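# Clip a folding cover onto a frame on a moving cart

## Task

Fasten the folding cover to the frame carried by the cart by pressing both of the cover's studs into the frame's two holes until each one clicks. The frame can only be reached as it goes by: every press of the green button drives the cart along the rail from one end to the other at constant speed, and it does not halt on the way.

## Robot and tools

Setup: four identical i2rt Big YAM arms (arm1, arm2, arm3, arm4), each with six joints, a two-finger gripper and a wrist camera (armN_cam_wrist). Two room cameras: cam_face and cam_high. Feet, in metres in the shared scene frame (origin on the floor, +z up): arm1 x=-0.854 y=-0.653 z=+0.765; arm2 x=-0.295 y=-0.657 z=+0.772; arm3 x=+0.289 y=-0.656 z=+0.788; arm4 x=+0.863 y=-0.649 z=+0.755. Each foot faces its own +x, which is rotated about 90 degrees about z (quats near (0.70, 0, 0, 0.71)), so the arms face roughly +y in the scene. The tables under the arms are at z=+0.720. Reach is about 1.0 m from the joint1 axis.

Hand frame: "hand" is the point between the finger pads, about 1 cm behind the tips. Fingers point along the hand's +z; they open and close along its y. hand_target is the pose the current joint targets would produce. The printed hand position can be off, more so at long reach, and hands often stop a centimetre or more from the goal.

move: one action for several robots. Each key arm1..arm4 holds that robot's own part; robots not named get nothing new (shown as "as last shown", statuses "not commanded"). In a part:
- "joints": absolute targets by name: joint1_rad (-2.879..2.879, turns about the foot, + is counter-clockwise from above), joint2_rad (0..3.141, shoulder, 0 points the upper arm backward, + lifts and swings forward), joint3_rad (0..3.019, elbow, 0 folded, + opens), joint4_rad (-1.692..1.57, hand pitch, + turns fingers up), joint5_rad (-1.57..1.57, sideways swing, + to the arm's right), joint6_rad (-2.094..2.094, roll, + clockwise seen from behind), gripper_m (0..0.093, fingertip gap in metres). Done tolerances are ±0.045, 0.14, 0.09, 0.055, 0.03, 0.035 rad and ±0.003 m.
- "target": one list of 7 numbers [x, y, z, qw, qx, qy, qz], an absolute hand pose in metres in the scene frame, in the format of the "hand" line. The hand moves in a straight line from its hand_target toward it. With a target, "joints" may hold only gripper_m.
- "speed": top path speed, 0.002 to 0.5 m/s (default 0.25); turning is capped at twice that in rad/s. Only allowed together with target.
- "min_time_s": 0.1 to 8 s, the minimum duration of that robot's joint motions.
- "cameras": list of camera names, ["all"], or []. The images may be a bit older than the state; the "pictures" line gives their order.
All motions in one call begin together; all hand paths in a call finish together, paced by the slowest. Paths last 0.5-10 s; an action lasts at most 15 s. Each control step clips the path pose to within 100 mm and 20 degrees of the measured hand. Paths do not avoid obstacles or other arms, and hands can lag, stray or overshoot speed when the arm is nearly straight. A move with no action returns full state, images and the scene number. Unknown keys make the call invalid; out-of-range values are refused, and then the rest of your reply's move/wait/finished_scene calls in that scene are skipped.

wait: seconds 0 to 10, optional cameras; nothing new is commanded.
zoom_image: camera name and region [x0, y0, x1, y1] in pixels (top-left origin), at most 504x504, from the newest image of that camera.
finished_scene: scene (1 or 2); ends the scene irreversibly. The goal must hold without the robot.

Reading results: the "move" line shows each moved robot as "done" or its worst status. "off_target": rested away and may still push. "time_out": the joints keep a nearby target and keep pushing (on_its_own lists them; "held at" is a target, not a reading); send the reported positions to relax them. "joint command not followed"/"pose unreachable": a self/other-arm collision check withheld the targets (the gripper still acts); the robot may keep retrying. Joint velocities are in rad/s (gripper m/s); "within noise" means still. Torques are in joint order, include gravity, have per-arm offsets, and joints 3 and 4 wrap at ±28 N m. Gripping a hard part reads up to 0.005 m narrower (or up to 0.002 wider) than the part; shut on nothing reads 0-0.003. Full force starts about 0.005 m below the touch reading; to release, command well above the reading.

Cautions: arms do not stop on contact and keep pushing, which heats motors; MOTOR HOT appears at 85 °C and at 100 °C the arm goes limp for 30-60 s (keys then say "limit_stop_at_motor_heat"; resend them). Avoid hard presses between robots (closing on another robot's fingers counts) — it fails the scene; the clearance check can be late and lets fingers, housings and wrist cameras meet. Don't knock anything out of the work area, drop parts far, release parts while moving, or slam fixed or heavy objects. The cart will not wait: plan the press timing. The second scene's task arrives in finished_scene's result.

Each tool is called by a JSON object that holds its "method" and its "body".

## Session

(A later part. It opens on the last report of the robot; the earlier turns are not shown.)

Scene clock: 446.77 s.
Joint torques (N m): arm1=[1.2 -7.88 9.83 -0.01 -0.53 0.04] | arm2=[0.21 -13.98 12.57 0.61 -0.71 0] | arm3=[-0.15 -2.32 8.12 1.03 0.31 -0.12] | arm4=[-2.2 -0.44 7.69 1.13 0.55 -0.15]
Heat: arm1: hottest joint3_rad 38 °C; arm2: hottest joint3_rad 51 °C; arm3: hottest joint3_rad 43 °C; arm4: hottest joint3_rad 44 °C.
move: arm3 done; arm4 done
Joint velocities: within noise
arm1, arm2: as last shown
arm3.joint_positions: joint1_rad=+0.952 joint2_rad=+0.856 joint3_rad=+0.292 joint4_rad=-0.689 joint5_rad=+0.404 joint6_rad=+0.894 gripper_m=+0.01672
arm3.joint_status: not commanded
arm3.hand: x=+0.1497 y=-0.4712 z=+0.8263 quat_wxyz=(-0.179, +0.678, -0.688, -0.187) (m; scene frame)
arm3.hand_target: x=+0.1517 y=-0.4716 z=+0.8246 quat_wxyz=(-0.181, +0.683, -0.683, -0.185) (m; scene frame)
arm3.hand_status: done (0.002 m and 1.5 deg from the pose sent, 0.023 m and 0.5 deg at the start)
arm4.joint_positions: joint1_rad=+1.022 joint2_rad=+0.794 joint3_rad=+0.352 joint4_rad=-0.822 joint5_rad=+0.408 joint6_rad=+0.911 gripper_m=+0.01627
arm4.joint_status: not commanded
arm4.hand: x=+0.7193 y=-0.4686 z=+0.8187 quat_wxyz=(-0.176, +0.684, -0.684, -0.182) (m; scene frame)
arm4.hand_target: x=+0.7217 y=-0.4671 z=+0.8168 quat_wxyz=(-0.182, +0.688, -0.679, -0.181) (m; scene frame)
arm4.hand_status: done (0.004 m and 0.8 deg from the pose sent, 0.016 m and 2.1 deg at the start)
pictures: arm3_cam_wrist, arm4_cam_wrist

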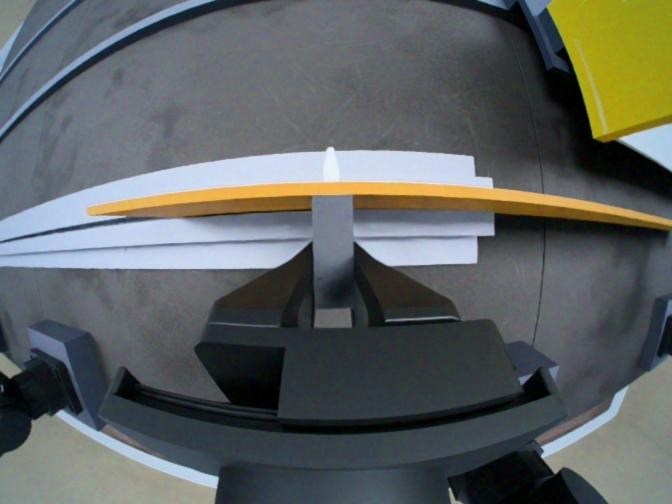

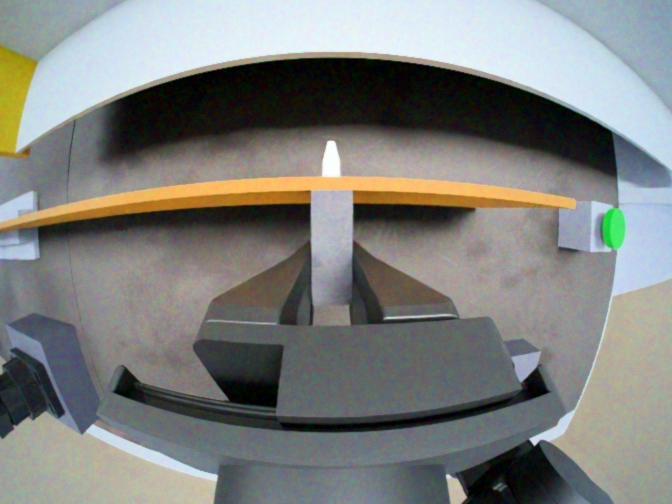

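{"method": "move", "body": {"arm3": {"target": [0.15, -0.4722, 0.812, -0.183, 0.683, -0.683, -0.183], "speed": 0.08}, "arm4": {"target": [0.721, -0.468, 0.812, -0.183, 0.683, -0.683, -0.183], "speed": 0.08}}}

{"method": "move", "body": {"arm3": {"joints": {"gripper_m": 0.055}}, "arm4": {"joints": {"gripper_m": 0.055}}, "cameras": ["arm3_cam_wrist", "arm4_cam_wrist"]}}

{"method": "move", "body": {"arm3": {"target": [0.15, -0.4722, 0.92, -0.183, 0.683, -0.683, -0.183], "speed": 0.25}, "arm4": {"target": [0.721, -0.468, 0.93, -0.183, 0.683, -0.683, -0.183], "speed": 0.25}, "cameras": ["arm3_cam_wrist", "arm4_cam_wrist", "cam_face"]}}

Scene clock: 448.63 s.
Joint torques (N m): arm1=[1.26 -8 9.83 -0.02 -0.53 0.03] | arm2=[-0.21 -13.98 12.55 0.57 -0.69 -0.01] | arm3=[0.91 -1.79 7.19 1.8 0.49 0.03] | arm4=[-1.14 0.15 7.38 1.24 0.78 0.03]
Heat: arm1: hottest joint3_rad 38 °C; arm2: hottest joint3_rad 52 °C; arm3: hottest joint3_rad 43 °C; arm4: hottest joint3_rad 44 °C.
move: arm3 done; arm4 done
Joint velocities: within noise
arm1, arm2: as last shown
arm3.joint_positions: joint1_rad=+0.958 joint2_rad=+0.894 joint3_rad=+0.283 joint4_rad=-0.651 joint5_rad=+0.407 joint6_rad=+0.889 gripper_m=+0.01672
arm3.joint_status: not commanded
arm3.hand: x=+0.1483 y=-0.4712 z=+0.8181 quat_wxyz=(-0.181, +0.683, -0.684, -0.183) (m; scene frame)
arm3.hand_target: x=+0.1494 y=-0.4734 z=+0.8125 quat_wxyz=(-0.183, +0.687, -0.679, -0.183) (m; scene frame)
arm3.hand_status: done (0.006 m and 0.3 deg from the pose sent, 0.014 m and 1.0 deg at the start)
arm4.joint_positions: joint1_rad=+1.025 joint2_rad=+0.800 joint3_rad=+0.344 joint4_rad=-0.805 joint5_rad=+0.412 joint6_rad=+0.916 gripper_m=+0.01627
arm4.joint_status: not commanded
arm4.hand: x=+0.7188 y=-0.4685 z=+0.8156 quat_wxyz=(-0.177, +0.683, -0.684, -0.185) (m; scene frame)
arm4.hand_target: x=+0.7206 y=-0.4683 z=+0.8123 quat_wxyz=(-0.183, +0.684, -0.682, -0.183) (m; scene frame)
arm4.hand_status: done (0.004 m and 0.7 deg from the pose sent, 0.007 m and 0.8 deg at the start)
pictures: none

Scene clock: 449.20 s.
Joint torques (N m): arm1=[1.26 -7.94 9.83 -0.02 -0.53 0.04] | arm2=[0.15 -13.68 12.49 0.64 -0.67 -0.01] | arm3=[0.91 -1.79 7.2 1.54 0.48 0.02] | arm4=[-1.38 -0.09 7.56 1.24 0.5 0.03]
Heat: arm1: hottest joint3_rad 38 °C; arm2: hottest joint3_rad 52 °C; arm3: hottest joint3_rad 43 °C; arm4: hottest joint3_rad 44 °C.
move: arm3 done; arm4 done
Joint velocities: within noise
arm1, arm2: as last shown
arm3.joint_positions: joint1_rad=+0.960 joint2_rad=+0.896 joint3_rad=+0.283 joint4_rad=-0.645 joint5_rad=+0.409 joint6_rad=+0.892 gripper_m=+0.05496
arm3.joint_status: all done
arm3.hand: x=+0.1472 y=-0.4705 z=+0.8183 quat_wxyz=(-0.181, +0.681, -0.684, -0.186) (m; scene frame)
arm3.hand_target: x=+0.1494 y=-0.4735 z=+0.8124 quat_wxyz=(-0.183, +0.686, -0.680, -0.183) (m; scene frame)
arm3.hand_status: not commanded
arm4.joint_positions: joint1_rad=+1.024 joint2_rad=+0.800 joint3_rad=+0.344 joint4_rad=-0.805 joint5_rad=+0.419 joint6_rad=+0.914 gripper_m=+0.05495
arm4.joint_status: all done
arm4.hand: x=+0.7199 y=-0.4673 z=+0.8162 quat_wxyz=(-0.181, +0.682, -0.684, -0.185) (m; scene frame)
arm4.hand_target: x=+0.7208 y=-0.4681 z=+0.8125 quat_wxyz=(-0.183, +0.684, -0.682, -0.183) (m; scene frame)
arm4.hand_status: not commanded
pictures: arm3_cam_wrist, arm4_cam_wrist

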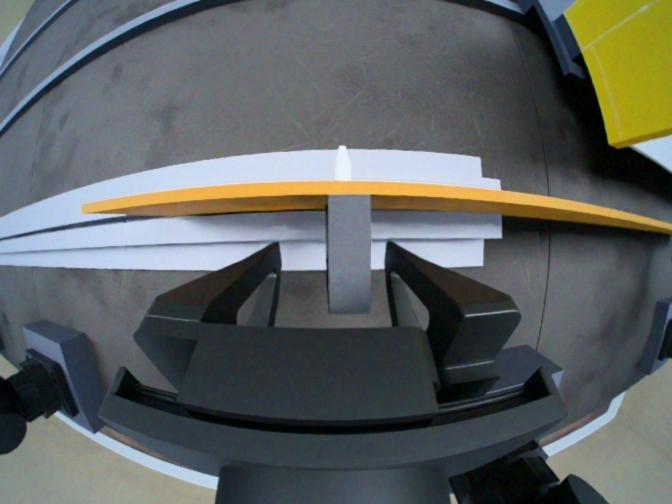

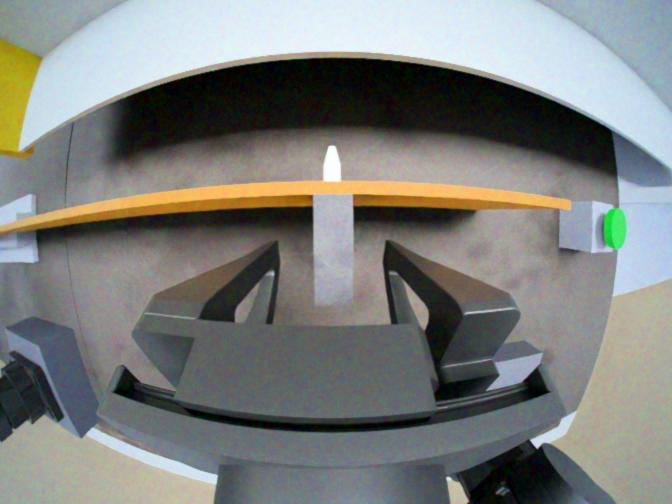

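Scene clock: 450.50 s.
Joint torques (N m): arm1=[1.26 -7.94 9.83 -0.01 -0.53 0.03] | arm2=[0.56 -13.16 12.63 0.59 -0.66 0.03] | arm3=[0.03 -1.85 13.12 0.42 0.35 0.02] | arm4=[-1.73 -0.85 12.19 0.1 0.4 0.06]
Heat: arm1: hottest joint3_rad 38 °C; arm2: hottest joint3_rad 52 °C; arm3: hottest joint3_rad 43 °C; arm4: hottest joint3_rad 44 °C.
move: arm3 off_target; arm4 off_target
Joint velocities: within noise
arm1, arm2: as last shown
arm3.joint_positions: joint1_rad=+0.957 joint2_rad=+0.705 joint3_rad=+0.450 joint4_rad=-1.047 joint5_rad=+0.409 joint6_rad=+0.888 gripper_m=+0.05496
arm3.joint_status: not commanded
arm3.hand: x=+0.1592 y=-0.4791 z=+0.8976 quat_wxyz=(-0.185, +0.687, -0.683, -0.164) (m; scene frame)
arm3.hand_target: x=+0.1492 y=-0.4713 z=+0.9195 quat_wxyz=(-0.183, +0.683, -0.683, -0.184) (m; scene frame)
arm3.hand_status: off_target (0.025 m and 2.2 deg from the pose sent, 0.102 m and 0.5 deg at the start)
arm4.joint_positions: joint1_rad=+1.024 joint2_rad=+0.679 joint3_rad=+0.566 joint4_rad=-1.177 joint5_rad=+0.419 joint6_rad=+0.909 gripper_m=+0.05495
arm4.joint_status: not commanded
arm4.hand: x=+0.7257 y=-0.4718 z=+0.9112 quat_wxyz=(-0.184, +0.687, -0.682, -0.170) (m; scene frame)
arm4.hand_target: x=+0.7202 y=-0.4674 z=+0.9291 quat_wxyz=(-0.183, +0.685, -0.681, -0.182) (m; scene frame)
arm4.hand_status: off_target (0.020 m and 1.5 deg from the pose sent, 0.114 m and 0.4 deg at the start)
pictures: arm3_cam_wrist, arm4_cam_wrist, cam_face

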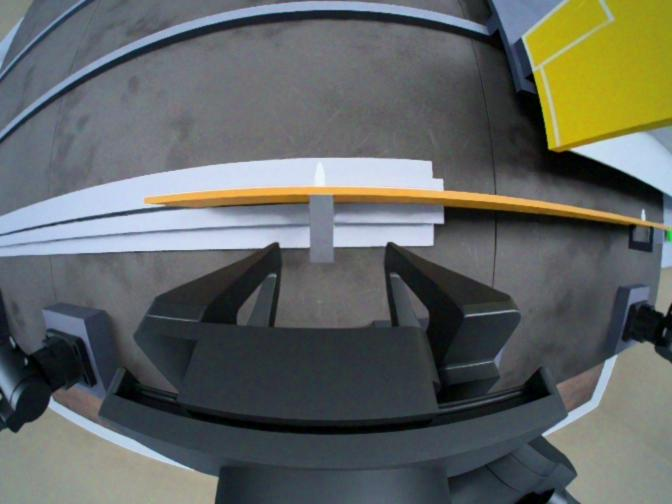

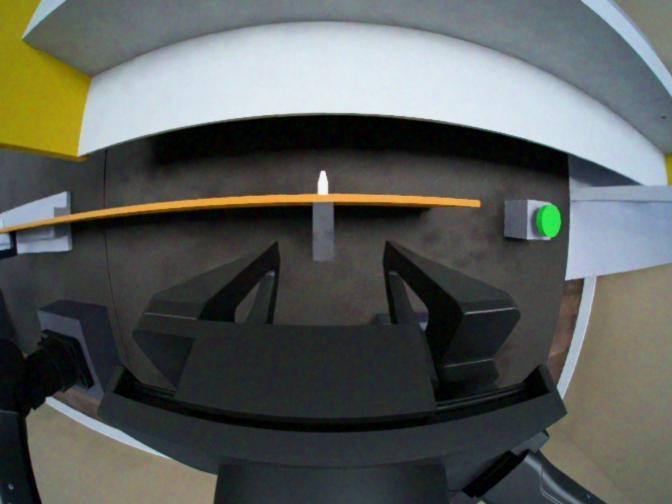

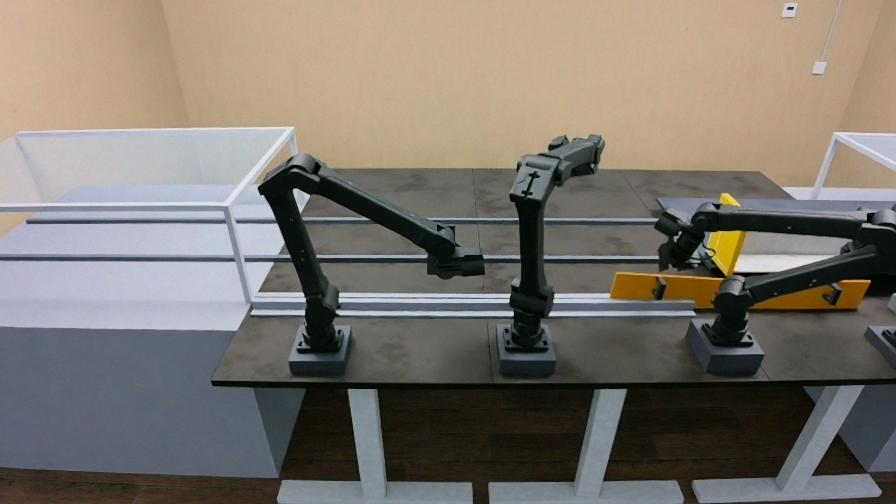

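{"method": "move", "body": {"arm4": {"target": [1.0, -0.44, 0.88, -0.183, 0.683, -0.683, -0.183], "speed": 0.35, "joints": {"gripper_m": 0.0}}}}

{"method": "move", "body": {"arm4": {"target": [1.008, -0.44, 0.83, -0.183, 0.683, -0.683, -0.183], "speed": 0.2}, "cameras": ["arm4_cam_wrist"]}}

{"method": "move", "body": {"arm4": {"target": [1.008, -0.44, 0.77, -0.183, 0.683, -0.683, -0.183], "speed": 0.1}, "cameras": ["arm4_cam_wrist", "arm3_cam_wrist"]}}

{"method": "move", "body": {"arm4": {"target": [1.008, -0.44, 0.87, -0.183, 0.683, -0.683, -0.183], "speed": 0.2}, "cameras": ["arm4_cam_wrist", "arm3_cam_wrist"]}}

Scene clock: 454.00 s.
Joint torques (N m): arm1=[1.26 -8 9.83 -0.01 -0.53 0.03] | arm2=[-0.21 -13.57 12.49 0.64 -0.66 0.01] | arm3=[-0.15 -1.73 13.01 0.42 0.36 0.02] | arm4=[-2.02 -1.32 13.19 0.87 -0.66 -0.11]
Heat: arm1: hottest joint3_rad 38 °C; arm2: hottest joint3_rad 52 °C; arm3: hottest joint3_rad 44 °C; arm4: hottest joint3_rad 44 °C.
move: arm4 off_target
Joint velocities: within noise
arm1, arm2, arm3: as last shown
arm4.joint_positions: joint1_rad=-0.771 joint2_rad=+0.737 joint3_rad=+0.438 joint4_rad=-0.973 joint5_rad=-0.372 joint6_rad=-0.724 gripper_m=+0.00069
arm4.joint_status: all done
arm4.hand: x=+0.9815 y=-0.4528 z=+0.8534 quat_wxyz=(-0.145, +0.674, -0.699, -0.188) (m; scene frame)
arm4.hand_target: x=+0.9971 y=-0.4411 z=+0.8797 quat_wxyz=(-0.177, +0.677, -0.689, -0.187) (m; scene frame)
arm4.hand_status: off_target (0.035 m and 4.9 deg from the pose sent, 0.278 m and 1.5 deg at the start)
pictures: none

Scene clock: 455.03 s.
Joint torques (N m): arm1=[1.26 -7.94 9.81 -0.01 -0.53 0.03] | arm2=[0.03 -14.04 12.64 0.46 -0.69 0] | arm3=[0.03 -1.73 13.03 0.38 0.36 0.02] | arm4=[-2.55 -1.49 7.69 1.78 -0.67 -0.09]
Heat: arm1: hottest joint3_rad 39 °C; arm2: hottest joint3_rad 52 °C; arm3: hottest joint3_rad 44 °C; arm4: hottest joint3_rad 44 °C.
move: arm4 done
Joint velocities: within noise
arm1, arm2, arm3: as last shown
arm4.joint_positions: joint1_rad=-0.806 joint2_rad=+0.837 joint3_rad=+0.405 joint4_rad=-0.795 joint5_rad=-0.378 joint6_rad=-0.773 gripper_m=+0.00069
arm4.joint_status: not commanded
arm4.hand: x=+1.0055 y=-0.4406 z=+0.8320 quat_wxyz=(-0.175, +0.680, -0.688, -0.184) (m; scene frame)
arm4.hand_target: x=+1.0079 y=-0.4405 z=+0.8299 quat_wxyz=(-0.183, +0.682, -0.684, -0.183) (m; scene frame)
arm4.hand_status: done (0.003 m and 1.2 deg from the pose sent, 0.038 m and 4.9 deg at the start)
pictures: arm4_cam_wrist

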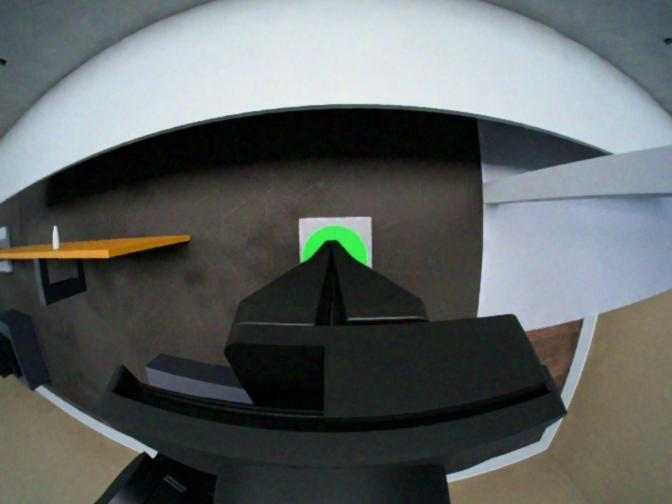

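Scene clock: 456.27 s.
Joint torques (N m): arm1=[1.26 -7.94 9.83 -0.01 -0.53 0.03] | arm2=[0.32 -13.45 12.55 0.65 -0.69 -0.01] | arm3=[-0.03 -1.73 13.01 0.4 0.36 0.02] | arm4=[-2.02 1.49 4.6 1.96 0.28 -0.09]
Heat: arm1: hottest joint3_rad 39 °C; arm2: hottest joint3_rad 52 °C; arm3: hottest joint3_rad 44 °C; arm4: hottest joint3_rad 43 °C.
move: arm4 off_target
Joint velocities: within noise
arm1.joint_positions: joint1_rad=-1.546 joint2_rad=+1.383 joint3_rad=+0.836 joint4_rad=-0.929 joint5_rad=-1.131 joint6_rad=-1.437 gripper_m=+0.04991
arm1.joint_status: not commanded
arm1.hand: x=-0.5042 y=-0.4801 z=+0.9349 quat_wxyz=(-0.375, +0.588, -0.603, -0.387) (m; scene frame)
arm1.hand_target: x=-0.4899 y=-0.4752 z=+0.9493 quat_wxyz=(-0.380, +0.595, -0.597, -0.380) (m; scene frame)
arm1.hand_status: not commanded
arm2, arm3: as last shown
arm4.joint_positions: joint1_rad=-0.805 joint2_rad=+0.932 joint3_rad=+0.327 joint4_rad=-0.541 joint5_rad=-0.411 joint6_rad=-0.775 gripper_m=+0.00069
arm4.joint_status: not commanded
arm4.hand: x=+1.0138 y=-0.4257 z=+0.8016 quat_wxyz=(-0.214, +0.681, -0.672, -0.196) (m; scene frame)
arm4.hand_target: x=+1.0043 y=-0.4405 z=+0.7759 quat_wxyz=(-0.186, +0.684, -0.680, -0.187) (m; scene frame)
arm4.hand_status: off_target (0.035 m and 4.1 deg from the pose sent, 0.062 m and 1.2 deg at the start)
pictures: arm3_cam_wrist, arm4_cam_wrist

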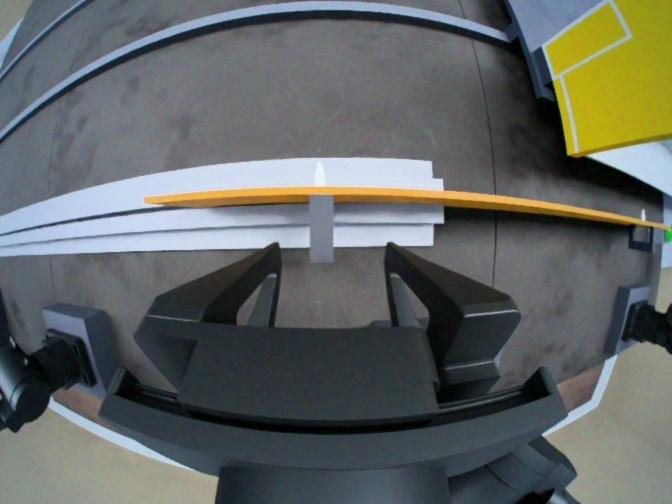

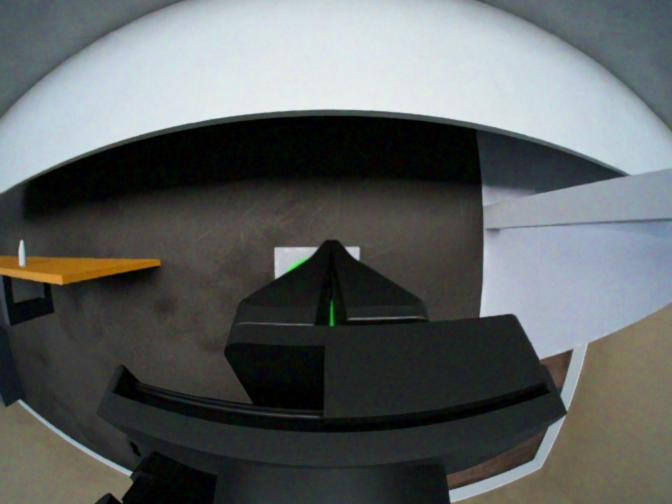

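Scene clock: 457.43 s.
Joint torques (N m): arm1=[1.2 -7.94 9.83 -0.01 -0.53 0.04] | arm2=[-0.09 -13.63 12.44 0.5 -0.64 0.01] | arm3=[0.03 -1.79 13.01 0.4 0.35 0.02] | arm4=[-2.32 -1.61 12.31 0.2 -0.27 -0.06]
Heat: arm1: hottest joint3_rad 39 °C; arm2: hottest joint3_rad 52 °C; arm3: hottest joint3_rad 44 °C; arm4: hottest joint3_rad 44 °C.
move: arm4 off_target
Joint velocities: within noise
arm1, arm3: as last shown
arm2.joint_positions: joint1_rad=-0.498 joint2_rad=+1.310 joint3_rad=+1.139 joint4_rad=-0.889 joint5_rad=-1.123 joint6_rad=-1.409 gripper_m=+0.04986
arm2.joint_status: not commanded
arm2.hand: x=-0.2193 y=-0.1982 z=+1.0920 quat_wxyz=(-0.300, +0.817, -0.140, -0.472) (m; scene frame)
arm2.hand_target: x=-0.2158 y=-0.1921 z=+1.1243 quat_wxyz=(-0.325, +0.816, -0.120, -0.464) (m; scene frame)
arm2.hand_status: not commanded
arm4.joint_positions: joint1_rad=-0.808 joint2_rad=+0.786 joint3_rad=+0.436 joint4_rad=-0.901 joint5_rad=-0.377 joint6_rad=-0.775 gripper_m=+0.00068
arm4.joint_status: not commanded
arm4.hand: x=+0.9985 y=-0.4476 z=+0.8480 quat_wxyz=(-0.163, +0.679, -0.692, -0.183) (m; scene frame)
arm4.hand_target: x=+1.0095 y=-0.4411 z=+0.8671 quat_wxyz=(-0.180, +0.682, -0.686, -0.179) (m; scene frame)
arm4.hand_status: off_target (0.025 m and 2.5 deg from the pose sent, 0.070 m and 4.1 deg at the start)
pictures: arm3_cam_wrist, arm4_cam_wrist

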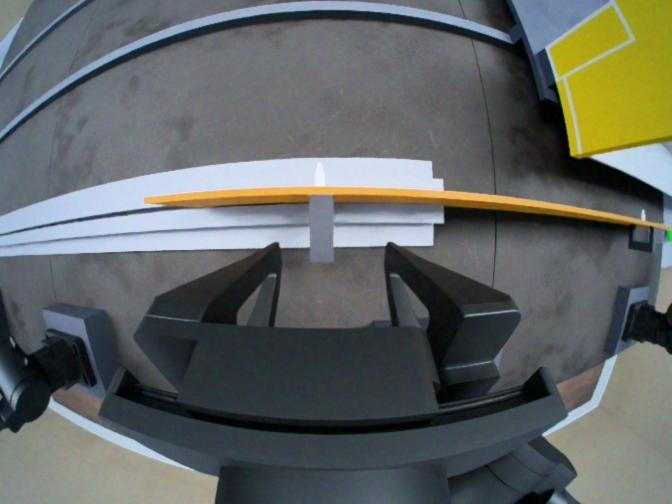

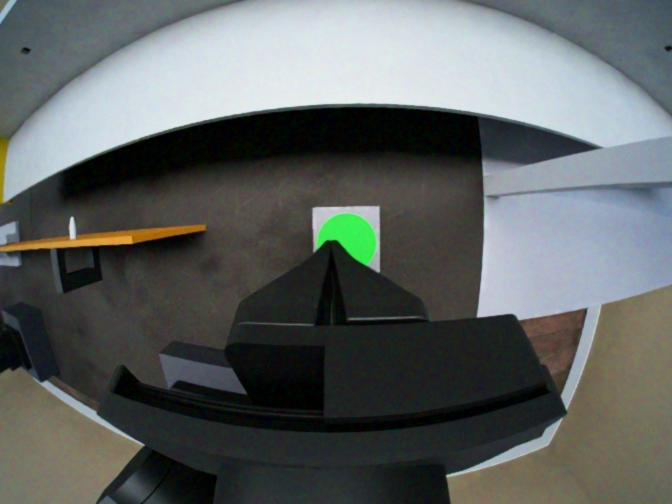

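{"method": "wait", "body": {"seconds": 2, "cameras": ["arm3_cam_wrist", "cam_high"]}}

Scene clock: 459.97 s.
Joint torques (N m): arm1=[1.26 -7.88 9.83 -0.02 -0.53 0.03] | arm2=[0.09 -14.15 12.52 0.61 -0.69 0.02] | arm3=[-0.03 -1.73 13.03 0.42 0.35 0.02] | arm4=[-1.85 -1.55 12.14 0.21 -0.33 -0.07]
Heat: arm1: hottest joint3_rad 39 °C; arm2: hottest joint3_rad 53 °C; arm3: hottest joint3_rad 44 °C; arm4: hottest joint3_rad 44 °C.
Joint velocities: within noise
arm1.joint_positions: joint1_rad=-1.546 joint2_rad=+1.383 joint3_rad=+0.836 joint4_rad=-0.929 joint5_rad=-1.131 joint6_rad=-1.437 gripper_m=+0.04991
arm1.joint_status: not commanded
arm1.hand: x=-0.5042 y=-0.4801 z=+0.9349 quat_wxyz=(-0.375, +0.588, -0.603, -0.387) (m; scene frame)
arm1.hand_target: x=-0.4899 y=-0.4752 z=+0.9493 quat_wxyz=(-0.380, +0.595, -0.597, -0.380) (m; scene frame)
arm1.hand_status: not commanded
arm2.joint_positions: joint1_rad=-0.498 joint2_rad=+1.310 joint3_rad=+1.139 joint4_rad=-0.889 joint5_rad=-1.123 joint6_rad=-1.409 gripper_m=+0.04986
arm2.joint_status: not commanded
arm2.hand: x=-0.2193 y=-0.1982 z=+1.0920 quat_wxyz=(-0.300, +0.817, -0.140, -0.472) (m; scene frame)
arm2.hand_target: x=-0.2158 y=-0.1921 z=+1.1243 quat_wxyz=(-0.325, +0.816, -0.120, -0.464) (m; scene frame)
arm2.hand_status: not commanded
arm3.joint_positions: joint1_rad=+0.957 joint2_rad=+0.705 joint3_rad=+0.450 joint4_rad=-1.047 joint5_rad=+0.409 joint6_rad=+0.888 gripper_m=+0.05496
arm3.joint_status: not commanded
arm3.hand: x=+0.1592 y=-0.4791 z=+0.8976 quat_wxyz=(-0.185, +0.687, -0.683, -0.164) (m; scene frame)
arm3.hand_target: x=+0.1492 y=-0.4713 z=+0.9195 quat_wxyz=(-0.183, +0.683, -0.683, -0.184) (m; scene frame)
arm3.hand_status: not commanded
arm4.joint_positions: joint1_rad=-0.808 joint2_rad=+0.786 joint3_rad=+0.436 joint4_rad=-0.901 joint5_rad=-0.377 joint6_rad=-0.775 gripper_m=+0.00068
arm4.joint_status: not commanded
arm4.hand: x=+0.9985 y=-0.4476 z=+0.8480 quat_wxyz=(-0.163, +0.679, -0.692, -0.183) (m; scene frame)
arm4.hand_target: x=+1.0095 y=-0.4411 z=+0.8671 quat_wxyz=(-0.180, +0.682, -0.686, -0.179) (m; scene frame)
arm4.hand_status: off_target (0.025 m and 2.5 deg from the pose sent, 0.070 m and 4.1 deg at the start)
wait: 2.00 s; at rest from the start
pictures: arm3_cam_wrist, cam_high

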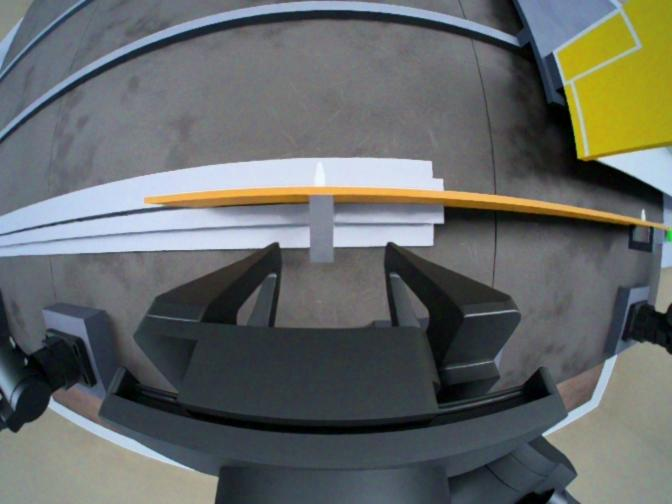

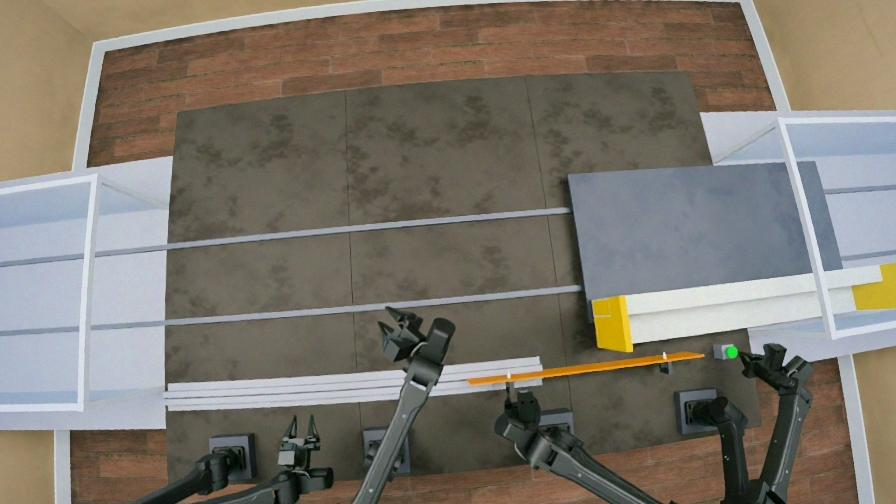

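{"method": "move", "body": {"arm1": {"joints": {"joint1_rad": -0.3, "joint2_rad": 0.3, "joint3_rad": 0.8, "joint4_rad": -0.7, "joint5_rad": 0.0, "joint6_rad": 0.0}, "min_time_s": 3}, "arm2": {"joints": {"joint1_rad": 0.0, "joint2_rad": 0.3, "joint3_rad": 0.8, "joint4_rad": -0.7, "joint5_rad": 0.0, "joint6_rad": 0.0}, "min_time_s": 3}, "arm4": {"joints": {"joint1_rad": -0.4, "joint2_rad": 0.61, "joint3_rad": 1.2, "joint4_rad": -1.35, "joint5_rad": 0.0, "joint6_rad": 0.0}, "min_time_s": 3}, "cameras": ["cam_high"]}}

{"method": "wait", "body": {"seconds": 10}}

{"method": "wait", "body": {"seconds": 10, "cameras": ["cam_high"]}}

Scene clock: 466.73 s.
Joint torques (N m): arm1=[1.08 4.66 6.86 2.77 0.19 0.05] | arm2=[0.97 1.61 7.08 2.71 0.12 0.15] | arm3=[-0.03 -1.73 13.01 0.43 0.35 0.01] | arm4=[-0.56 1.79 12.48 0.8 0.05 0.26]
Heat: arm1: hottest joint3_rad 39 °C; arm2: hottest joint3_rad 52 °C; arm3: hottest joint3_rad 45 °C; arm4: hottest joint3_rad 46 °C.
move: arm1 done; arm2 done; arm4 done
Joint velocities: within noise
arm1.joint_positions: joint1_rad=-0.303 joint2_rad=+0.287 joint3_rad=+0.807 joint4_rad=-0.724 joint5_rad=-0.007 joint6_rad=-0.018 gripper_m=+0.04991
arm1.joint_status: all done
arm1.hand: x=-0.7853 y=-0.4125 z=+1.2080 quat_wxyz=(-0.508, +0.473, -0.613, -0.378) (m; scene frame)
arm1.hand_target: x=-0.7866 y=-0.4090 z=+1.2086 quat_wxyz=(-0.508, +0.469, -0.611, -0.386) (m; scene frame)
arm1.hand_status: not commanded
arm2.joint_positions: joint1_rad=-0.006 joint2_rad=+0.293 joint3_rad=+0.812 joint4_rad=-0.725 joint5_rad=-0.005 joint6_rad=-0.013 gripper_m=+0.04986
arm2.joint_status: all done
arm2.hand: x=-0.2919 y=-0.4053 z=+1.2164 quat_wxyz=(-0.451, +0.549, -0.547, -0.443) (m; scene frame)
arm2.hand_target: x=-0.2946 y=-0.4031 z=+1.2150 quat_wxyz=(-0.449, +0.546, -0.545, -0.451) (m; scene frame)
arm2.hand_status: not commanded
arm3: as last shown
arm4.joint_positions: joint1_rad=-0.403 joint2_rad=+0.601 joint3_rad=+1.151 joint4_rad=-1.334 joint5_rad=-0.004 joint6_rad=-0.025 gripper_m=+0.00069
arm4.joint_status: all done
arm4.hand: x=+0.9714 y=-0.4279 z=+1.1818 quat_wxyz=(-0.327, +0.500, -0.775, -0.205) (m; scene frame)
arm4.hand_target: x=+0.9680 y=-0.4312 z=+1.2028 quat_wxyz=(-0.337, +0.494, -0.772, -0.215) (m; scene frame)
arm4.hand_status: not commanded
pictures: cam_high

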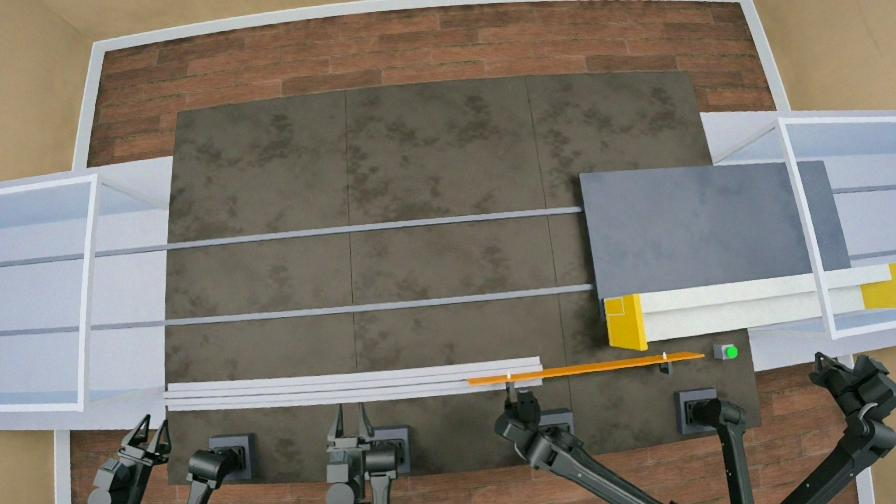

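Scene clock: 476.73 s.
Joint torques (N m): arm1=[1.08 4.66 6.84 2.76 0.19 0.04] | arm2=[1.2 1.61 7.23 2.74 0.12 0.13] | arm3=[0.03 -1.79 13.01 0.42 0.35 0.02] | arm4=[-0.62 1.03 12.53 0.9 0.07 0.26]
Heat: arm1: hottest joint3_rad 38 °C; arm2: hottest joint3_rad 48 °C; arm3: hottest joint3_rad 46 °C; arm4: hottest joint3_rad 45 °C.
Joint velocities: within noise
arm1.joint_positions: joint1_rad=-0.303 joint2_rad=+0.287 joint3_rad=+0.807 joint4_rad=-0.724 joint5_rad=-0.007 joint6_rad=-0.018 gripper_m=+0.04991
arm1.joint_status: all done
arm1.hand: x=-0.7853 y=-0.4125 z=+1.2080 quat_wxyz=(-0.508, +0.473, -0.613, -0.378) (m; scene frame)
arm1.hand_target: x=-0.7866 y=-0.4090 z=+1.2086 quat_wxyz=(-0.508, +0.470, -0.611, -0.386) (m; scene frame)
arm1.hand_status: not commanded
arm2.joint_positions: joint1_rad=-0.006 joint2_rad=+0.293 joint3_rad=+0.812 joint4_rad=-0.725 joint5_rad=-0.005 joint6_rad=-0.013 gripper_m=+0.04986
arm2.joint_status: all done
arm2.hand: x=-0.2919 y=-0.4053 z=+1.2164 quat_wxyz=(-0.451, +0.549, -0.547, -0.443) (m; scene frame)
arm2.hand_target: x=-0.2946 y=-0.4031 z=+1.2150 quat_wxyz=(-0.449, +0.546, -0.545, -0.451) (m; scene frame)
arm2.hand_status: not commanded
arm3.joint_positions: joint1_rad=+0.957 joint2_rad=+0.705 joint3_rad=+0.450 joint4_rad=-1.047 joint5_rad=+0.409 joint6_rad=+0.888 gripper_m=+0.05496
arm3.joint_status: not commanded
arm3.hand: x=+0.1592 y=-0.4791 z=+0.8976 quat_wxyz=(-0.185, +0.687, -0.683, -0.164) (m; scene frame)
arm3.hand_target: x=+0.1492 y=-0.4713 z=+0.9195 quat_wxyz=(-0.183, +0.683, -0.683, -0.184) (m; scene frame)
arm3.hand_status: not commanded
arm4.joint_positions: joint1_rad=-0.403 joint2_rad=+0.601 joint3_rad=+1.151 joint4_rad=-1.334 joint5_rad=-0.004 joint6_rad=-0.025 gripper_m=+0.00069
arm4.joint_status: all done
arm4.hand: x=+0.9714 y=-0.4279 z=+1.1818 quat_wxyz=(-0.327, +0.500, -0.775, -0.205) (m; scene frame)
arm4.hand_target: x=+0.9680 y=-0.4312 z=+1.2028 quat_wxyz=(-0.337, +0.494, -0.772, -0.215) (m; scene frame)
arm4.hand_status: not commanded
wait: 10.00 s; at rest by 0.27 s
pictures: none

Scene clock: 486.73 s.
Joint torques (N m): arm1=[1.03 4.72 6.87 2.78 0.19 0.04] | arm2=[1.49 1.44 7.13 2.8 0.15 0.11] | arm3=[0.03 -1.73 13.01 0.4 0.36 0.01] | arm4=[-0.73 1.61 12.48 0.88 0.05 0.26]
Heat: arm1: hottest joint3_rad 37 °C; arm2: hottest joint3_rad 46 °C; arm3: hottest joint3_rad 47 °C; arm4: hottest joint3_rad 45 °C.
Joint velocities: within noise
arm1.joint_positions: joint1_rad=-0.303 joint2_rad=+0.287 joint3_rad=+0.807 joint4_rad=-0.724 joint5_rad=-0.007 joint6_rad=-0.018 gripper_m=+0.04991
arm1.joint_status: all done
arm1.hand: x=-0.7853 y=-0.4125 z=+1.2080 quat_wxyz=(-0.508, +0.473, -0.613, -0.378) (m; scene frame)
arm1.hand_target: x=-0.7866 y=-0.4090 z=+1.2086 quat_wxyz=(-0.508, +0.470, -0.611, -0.386) (m; scene frame)
arm1.hand_status: not commanded
arm2.joint_positions: joint1_rad=-0.006 joint2_rad=+0.293 joint3_rad=+0.812 joint4_rad=-0.725 joint5_rad=-0.005 joint6_rad=-0.013 gripper_m=+0.04986
arm2.joint_status: all done
arm2.hand: x=-0.2919 y=-0.4053 z=+1.2164 quat_wxyz=(-0.451, +0.549, -0.547, -0.443) (m; scene frame)
arm2.hand_target: x=-0.2946 y=-0.4031 z=+1.2150 quat_wxyz=(-0.449, +0.546, -0.545, -0.451) (m; scene frame)
arm2.hand_status: not commanded
arm3.joint_positions: joint1_rad=+0.957 joint2_rad=+0.705 joint3_rad=+0.450 joint4_rad=-1.047 joint5_rad=+0.409 joint6_rad=+0.888 gripper_m=+0.05496
arm3.joint_status: not commanded
arm3.hand: x=+0.1592 y=-0.4791 z=+0.8976 quat_wxyz=(-0.185, +0.687, -0.683, -0.164) (m; scene frame)
arm3.hand_target: x=+0.1492 y=-0.4713 z=+0.9195 quat_wxyz=(-0.183, +0.683, -0.683, -0.184) (m; scene frame)
arm3.hand_status: not commanded
arm4.joint_positions: joint1_rad=-0.403 joint2_rad=+0.601 joint3_rad=+1.151 joint4_rad=-1.334 joint5_rad=-0.004 joint6_rad=-0.025 gripper_m=+0.00069
arm4.joint_status: all done
arm4.hand: x=+0.9714 y=-0.4279 z=+1.1818 quat_wxyz=(-0.327, +0.500, -0.775, -0.205) (m; scene frame)
arm4.hand_target: x=+0.9680 y=-0.4312 z=+1.2028 quat_wxyz=(-0.337, +0.494, -0.772, -0.215) (m; scene frame)
arm4.hand_status: not commanded
wait: 10.00 s; at rest by 0.27 s
pictures: cam_high

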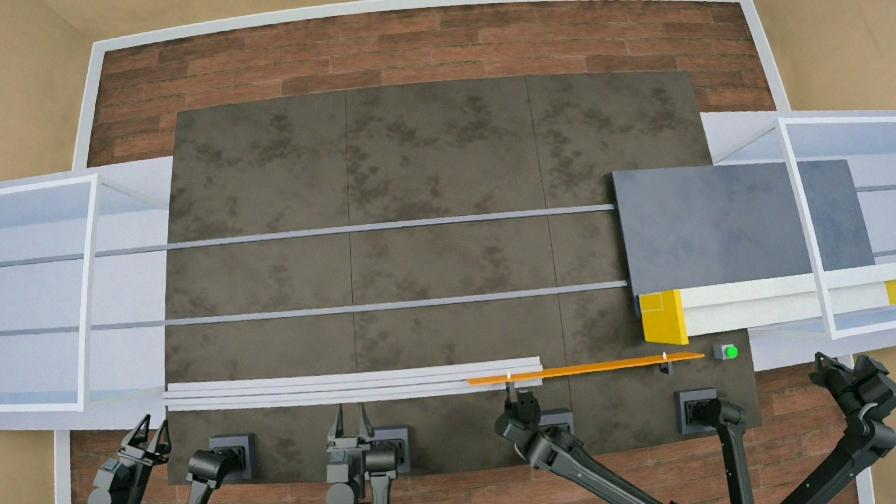

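{"method": "wait", "body": {"seconds": 10}}

{"method": "wait", "body": {"seconds": 10}}

{"method": "wait", "body": {"seconds": 10}}

{"method": "wait", "body": {"seconds": 10}}

{"method": "wait", "body": {"seconds": 10, "cameras": ["cam_high"]}}

Scene clock: 497.73 s.
Joint torques (N m): arm1=[1.03 4.66 6.89 2.77 0.19 0.04] | arm2=[0.91 2.08 7.23 2.78 0.12 0.15] | arm3=[-0.03 -1.73 13.01 0.42 0.35 0.02] | arm4=[-0.44 1.14 12.4 0.81 0.05 0.27]
Heat: arm1: hottest joint3_rad 37 °C; arm2: hottest joint3_rad 44 °C; arm3: hottest joint3_rad 48 °C; arm4: hottest joint3_rad 46 °C.
Joint velocities: within noise
arm1.joint_positions: joint1_rad=-0.303 joint2_rad=+0.287 joint3_rad=+0.807 joint4_rad=-0.724 joint5_rad=-0.007 joint6_rad=-0.018 gripper_m=+0.04991
arm1.joint_status: all done
arm1.hand: x=-0.7853 y=-0.4125 z=+1.2080 quat_wxyz=(-0.508, +0.473, -0.613, -0.378) (m; scene frame)
arm1.hand_target: x=-0.7866 y=-0.4090 z=+1.2086 quat_wxyz=(-0.508, +0.470, -0.611, -0.386) (m; scene frame)
arm1.hand_status: not commanded
arm2.joint_positions: joint1_rad=-0.006 joint2_rad=+0.293 joint3_rad=+0.812 joint4_rad=-0.725 joint5_rad=-0.005 joint6_rad=-0.013 gripper_m=+0.04986
arm2.joint_status: all done
arm2.hand: x=-0.2919 y=-0.4053 z=+1.2164 quat_wxyz=(-0.451, +0.549, -0.547, -0.443) (m; scene frame)
arm2.hand_target: x=-0.2946 y=-0.4031 z=+1.2150 quat_wxyz=(-0.449, +0.546, -0.545, -0.451) (m; scene frame)
arm2.hand_status: not commanded
arm3.joint_positions: joint1_rad=+0.957 joint2_rad=+0.705 joint3_rad=+0.450 joint4_rad=-1.047 joint5_rad=+0.409 joint6_rad=+0.888 gripper_m=+0.05496
arm3.joint_status: not commanded
arm3.hand: x=+0.1592 y=-0.4791 z=+0.8976 quat_wxyz=(-0.185, +0.687, -0.683, -0.164) (m; scene frame)
arm3.hand_target: x=+0.1492 y=-0.4713 z=+0.9195 quat_wxyz=(-0.183, +0.683, -0.683, -0.184) (m; scene frame)
arm3.hand_status: not commanded
arm4.joint_positions: joint1_rad=-0.403 joint2_rad=+0.601 joint3_rad=+1.151 joint4_rad=-1.334 joint5_rad=-0.004 joint6_rad=-0.025 gripper_m=+0.00069
arm4.joint_status: all done
arm4.hand: x=+0.9714 y=-0.4279 z=+1.1818 quat_wxyz=(-0.327, +0.500, -0.775, -0.205) (m; scene frame)
arm4.hand_target: x=+0.9680 y=-0.4312 z=+1.2028 quat_wxyz=(-0.337, +0.494, -0.772, -0.215) (m; scene frame)
arm4.hand_status: not commanded
wait: 10.00 s; at rest from the start
pictures: none

Scene clock: 507.73 s.
Joint torques (N m): arm1=[1.03 4.66 6.86 2.76 0.19 0.04] | arm2=[1.03 1.61 7.17 2.65 0.1 0.12] | arm3=[0.03 -1.73 12.98 0.39 0.36 0.02] | arm4=[-0.44 1.2 12.52 0.91 0.05 0.24]
Heat: arm1: hottest joint3_rad 36 °C; arm2: hottest joint3_rad 43 °C; arm3: hottest joint3_rad 49 °C; arm4: hottest joint3_rad 46 °C.
Joint velocities: within noise
arm1.joint_positions: joint1_rad=-0.303 joint2_rad=+0.287 joint3_rad=+0.807 joint4_rad=-0.724 joint5_rad=-0.007 joint6_rad=-0.018 gripper_m=+0.04991
arm1.joint_status: all done
arm1.hand: x=-0.7853 y=-0.4125 z=+1.2080 quat_wxyz=(-0.508, +0.473, -0.613, -0.378) (m; scene frame)
arm1.hand_target: x=-0.7866 y=-0.4090 z=+1.2086 quat_wxyz=(-0.508, +0.470, -0.611, -0.386) (m; scene frame)
arm1.hand_status: not commanded
arm2.joint_positions: joint1_rad=-0.006 joint2_rad=+0.293 joint3_rad=+0.812 joint4_rad=-0.725 joint5_rad=-0.005 joint6_rad=-0.013 gripper_m=+0.04986
arm2.joint_status: all done
arm2.hand: x=-0.2919 y=-0.4053 z=+1.2164 quat_wxyz=(-0.451, +0.549, -0.547, -0.443) (m; scene frame)
arm2.hand_target: x=-0.2946 y=-0.4031 z=+1.2150 quat_wxyz=(-0.449, +0.546, -0.545, -0.451) (m; scene frame)
arm2.hand_status: not commanded
arm3.joint_positions: joint1_rad=+0.957 joint2_rad=+0.705 joint3_rad=+0.450 joint4_rad=-1.047 joint5_rad=+0.409 joint6_rad=+0.888 gripper_m=+0.05496
arm3.joint_status: not commanded
arm3.hand: x=+0.1592 y=-0.4791 z=+0.8976 quat_wxyz=(-0.185, +0.687, -0.683, -0.164) (m; scene frame)
arm3.hand_target: x=+0.1492 y=-0.4713 z=+0.9195 quat_wxyz=(-0.183, +0.683, -0.683, -0.184) (m; scene frame)
arm3.hand_status: not commanded
arm4.joint_positions: joint1_rad=-0.403 joint2_rad=+0.601 joint3_rad=+1.151 joint4_rad=-1.334 joint5_rad=-0.004 joint6_rad=-0.025 gripper_m=+0.00069
arm4.joint_status: all done
arm4.hand: x=+0.9714 y=-0.4279 z=+1.1818 quat_wxyz=(-0.327, +0.500, -0.775, -0.205) (m; scene frame)
arm4.hand_target: x=+0.9680 y=-0.4312 z=+1.2028 quat_wxyz=(-0.337, +0.494, -0.772, -0.215) (m; scene frame)
arm4.hand_status: not commanded
wait: 10.00 s; at rest by 0.27 s
pictures: none

Scene clock: 517.73 s.
Joint torques (N m): arm1=[1.08 4.72 6.86 2.77 0.19 0.04] | arm2=[0.97 1.73 7.05 2.76 0.14 0.14] | arm3=[0.03 -1.73 12.98 0.39 0.35 0.02] | arm4=[-0.91 1.55 12.4 0.92 0.05 0.25]
Heat: arm1: hottest joint3_rad 36 °C; arm2: hottest joint3_rad 42 °C; arm3: hottest joint3_rad 50 °C; arm4: hottest joint3_rad 46 °C.
Joint velocities: within noise
arm1.joint_positions: joint1_rad=-0.303 joint2_rad=+0.287 joint3_rad=+0.807 joint4_rad=-0.724 joint5_rad=-0.007 joint6_rad=-0.018 gripper_m=+0.04991
arm1.joint_status: all done
arm1.hand: x=-0.7853 y=-0.4125 z=+1.2080 quat_wxyz=(-0.508, +0.473, -0.613, -0.378) (m; scene frame)
arm1.hand_target: x=-0.7866 y=-0.4090 z=+1.2086 quat_wxyz=(-0.508, +0.470, -0.611, -0.386) (m; scene frame)
arm1.hand_status: not commanded
arm2.joint_positions: joint1_rad=-0.006 joint2_rad=+0.293 joint3_rad=+0.812 joint4_rad=-0.725 joint5_rad=-0.005 joint6_rad=-0.013 gripper_m=+0.04986
arm2.joint_status: all done
arm2.hand: x=-0.2919 y=-0.4053 z=+1.2164 quat_wxyz=(-0.451, +0.549, -0.547, -0.443) (m; scene frame)
arm2.hand_target: x=-0.2946 y=-0.4031 z=+1.2150 quat_wxyz=(-0.449, +0.546, -0.545, -0.451) (m; scene frame)
arm2.hand_status: not commanded
arm3.joint_positions: joint1_rad=+0.957 joint2_rad=+0.705 joint3_rad=+0.450 joint4_rad=-1.047 joint5_rad=+0.409 joint6_rad=+0.888 gripper_m=+0.05496
arm3.joint_status: not commanded
arm3.hand: x=+0.1592 y=-0.4791 z=+0.8976 quat_wxyz=(-0.185, +0.687, -0.683, -0.164) (m; scene frame)
arm3.hand_target: x=+0.1492 y=-0.4713 z=+0.9195 quat_wxyz=(-0.183, +0.683, -0.683, -0.184) (m; scene frame)
arm3.hand_status: not commanded
arm4.joint_positions: joint1_rad=-0.403 joint2_rad=+0.601 joint3_rad=+1.151 joint4_rad=-1.334 joint5_rad=-0.004 joint6_rad=-0.025 gripper_m=+0.00069
arm4.joint_status: all done
arm4.hand: x=+0.9714 y=-0.4279 z=+1.1818 quat_wxyz=(-0.327, +0.500, -0.775, -0.205) (m; scene frame)
arm4.hand_target: x=+0.9680 y=-0.4312 z=+1.2028 quat_wxyz=(-0.337, +0.494, -0.772, -0.215) (m; scene frame)
arm4.hand_status: not commanded
wait: 10.00 s; at rest by 0.27 s
pictures: none

Scene clock: 527.73 s.
Joint torques (N m): arm1=[1.08 4.66 6.86 2.78 0.19 0.04] | arm2=[1.14 1.38 7.23 2.73 0.13 0.12] | arm3=[0.03 -1.79 13.01 0.42 0.36 0.02] | arm4=[-0.91 1.61 12.29 0.81 0.06 0.27]
Heat: arm1: hottest joint3_rad 36 °C; arm2: hottest joint3_rad 41 °C; arm3: hottest joint3_rad 51 °C; arm4: hottest joint3_rad 47 °C.
Joint velocities: within noise
arm1.joint_positions: joint1_rad=-0.303 joint2_rad=+0.287 joint3_rad=+0.807 joint4_rad=-0.724 joint5_rad=-0.007 joint6_rad=-0.018 gripper_m=+0.04991
arm1.joint_status: all done
arm1.hand: x=-0.7853 y=-0.4125 z=+1.2080 quat_wxyz=(-0.508, +0.473, -0.613, -0.378) (m; scene frame)
arm1.hand_target: x=-0.7866 y=-0.4090 z=+1.2086 quat_wxyz=(-0.508, +0.470, -0.611, -0.386) (m; scene frame)
arm1.hand_status: not commanded
arm2.joint_positions: joint1_rad=-0.006 joint2_rad=+0.293 joint3_rad=+0.812 joint4_rad=-0.725 joint5_rad=-0.005 joint6_rad=-0.013 gripper_m=+0.04986
arm2.joint_status: all done
arm2.hand: x=-0.2919 y=-0.4053 z=+1.2164 quat_wxyz=(-0.451, +0.549, -0.547, -0.443) (m; scene frame)
arm2.hand_target: x=-0.2946 y=-0.4031 z=+1.2150 quat_wxyz=(-0.449, +0.546, -0.545, -0.451) (m; scene frame)
arm2.hand_status: not commanded
arm3.joint_positions: joint1_rad=+0.957 joint2_rad=+0.705 joint3_rad=+0.450 joint4_rad=-1.047 joint5_rad=+0.409 joint6_rad=+0.888 gripper_m=+0.05496
arm3.joint_status: not commanded
arm3.hand: x=+0.1592 y=-0.4791 z=+0.8976 quat_wxyz=(-0.185, +0.687, -0.683, -0.164) (m; scene frame)
arm3.hand_target: x=+0.1492 y=-0.4713 z=+0.9195 quat_wxyz=(-0.183, +0.683, -0.683, -0.184) (m; scene frame)
arm3.hand_status: not commanded
arm4.joint_positions: joint1_rad=-0.403 joint2_rad=+0.601 joint3_rad=+1.151 joint4_rad=-1.334 joint5_rad=-0.004 joint6_rad=-0.025 gripper_m=+0.00069
arm4.joint_status: all done
arm4.hand: x=+0.9714 y=-0.4279 z=+1.1818 quat_wxyz=(-0.327, +0.500, -0.775, -0.205) (m; scene frame)
arm4.hand_target: x=+0.9680 y=-0.4312 z=+1.2028 quat_wxyz=(-0.337, +0.494, -0.772, -0.215) (m; scene frame)
arm4.hand_status: not commanded
wait: 10.00 s; at rest by 0.27 s
pictures: none

Scene clock: 537.73 s.
Joint torques (N m): arm1=[1.08 4.6 6.86 2.77 0.19 0.04] | arm2=[0.44 1.38 7.17 2.71 0.11 0.12] | arm3=[0.03 -1.79 13 0.4 0.35 0.02] | arm4=[-0.67 1.03 12.56 0.94 0.07 0.23]
Heat: arm1: hottest joint3_rad 35 °C; arm2: hottest joint3_rad 41 °C; arm3: hottest joint3_rad 51 °C; arm4: hottest joint3_rad 47 °C.
Joint velocities: within noise
arm1.joint_positions: joint1_rad=-0.303 joint2_rad=+0.287 joint3_rad=+0.807 joint4_rad=-0.724 joint5_rad=-0.007 joint6_rad=-0.018 gripper_m=+0.04991
arm1.joint_status: all done
arm1.hand: x=-0.7853 y=-0.4125 z=+1.2080 quat_wxyz=(-0.508, +0.473, -0.613, -0.378) (m; scene frame)
arm1.hand_target: x=-0.7866 y=-0.4090 z=+1.2086 quat_wxyz=(-0.508, +0.470, -0.611, -0.386) (m; scene frame)
arm1.hand_status: not commanded
arm2.joint_positions: joint1_rad=-0.006 joint2_rad=+0.293 joint3_rad=+0.812 joint4_rad=-0.725 joint5_rad=-0.005 joint6_rad=-0.013 gripper_m=+0.04986
arm2.joint_status: all done
arm2.hand: x=-0.2919 y=-0.4053 z=+1.2164 quat_wxyz=(-0.451, +0.549, -0.547, -0.443) (m; scene frame)
arm2.hand_target: x=-0.2946 y=-0.4031 z=+1.2150 quat_wxyz=(-0.449, +0.546, -0.545, -0.451) (m; scene frame)
arm2.hand_status: not commanded
arm3.joint_positions: joint1_rad=+0.957 joint2_rad=+0.705 joint3_rad=+0.450 joint4_rad=-1.047 joint5_rad=+0.409 joint6_rad=+0.888 gripper_m=+0.05496
arm3.joint_status: not commanded
arm3.hand: x=+0.1592 y=-0.4791 z=+0.8976 quat_wxyz=(-0.185, +0.687, -0.683, -0.164) (m; scene frame)
arm3.hand_target: x=+0.1492 y=-0.4713 z=+0.9195 quat_wxyz=(-0.183, +0.683, -0.683, -0.184) (m; scene frame)
arm3.hand_status: not commanded
arm4.joint_positions: joint1_rad=-0.403 joint2_rad=+0.601 joint3_rad=+1.151 joint4_rad=-1.334 joint5_rad=-0.004 joint6_rad=-0.025 gripper_m=+0.00069
arm4.joint_status: all done
arm4.hand: x=+0.9714 y=-0.4279 z=+1.1818 quat_wxyz=(-0.327, +0.500, -0.775, -0.205) (m; scene frame)
arm4.hand_target: x=+0.9680 y=-0.4312 z=+1.2028 quat_wxyz=(-0.337, +0.494, -0.772, -0.215) (m; scene frame)
arm4.hand_status: not commanded
wait: 10.00 s; at rest by 0.27 s
pictures: cam_high

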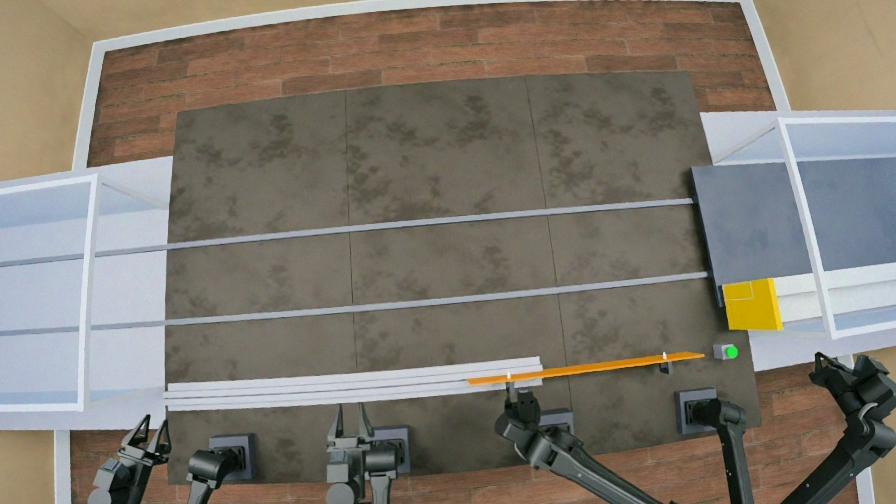

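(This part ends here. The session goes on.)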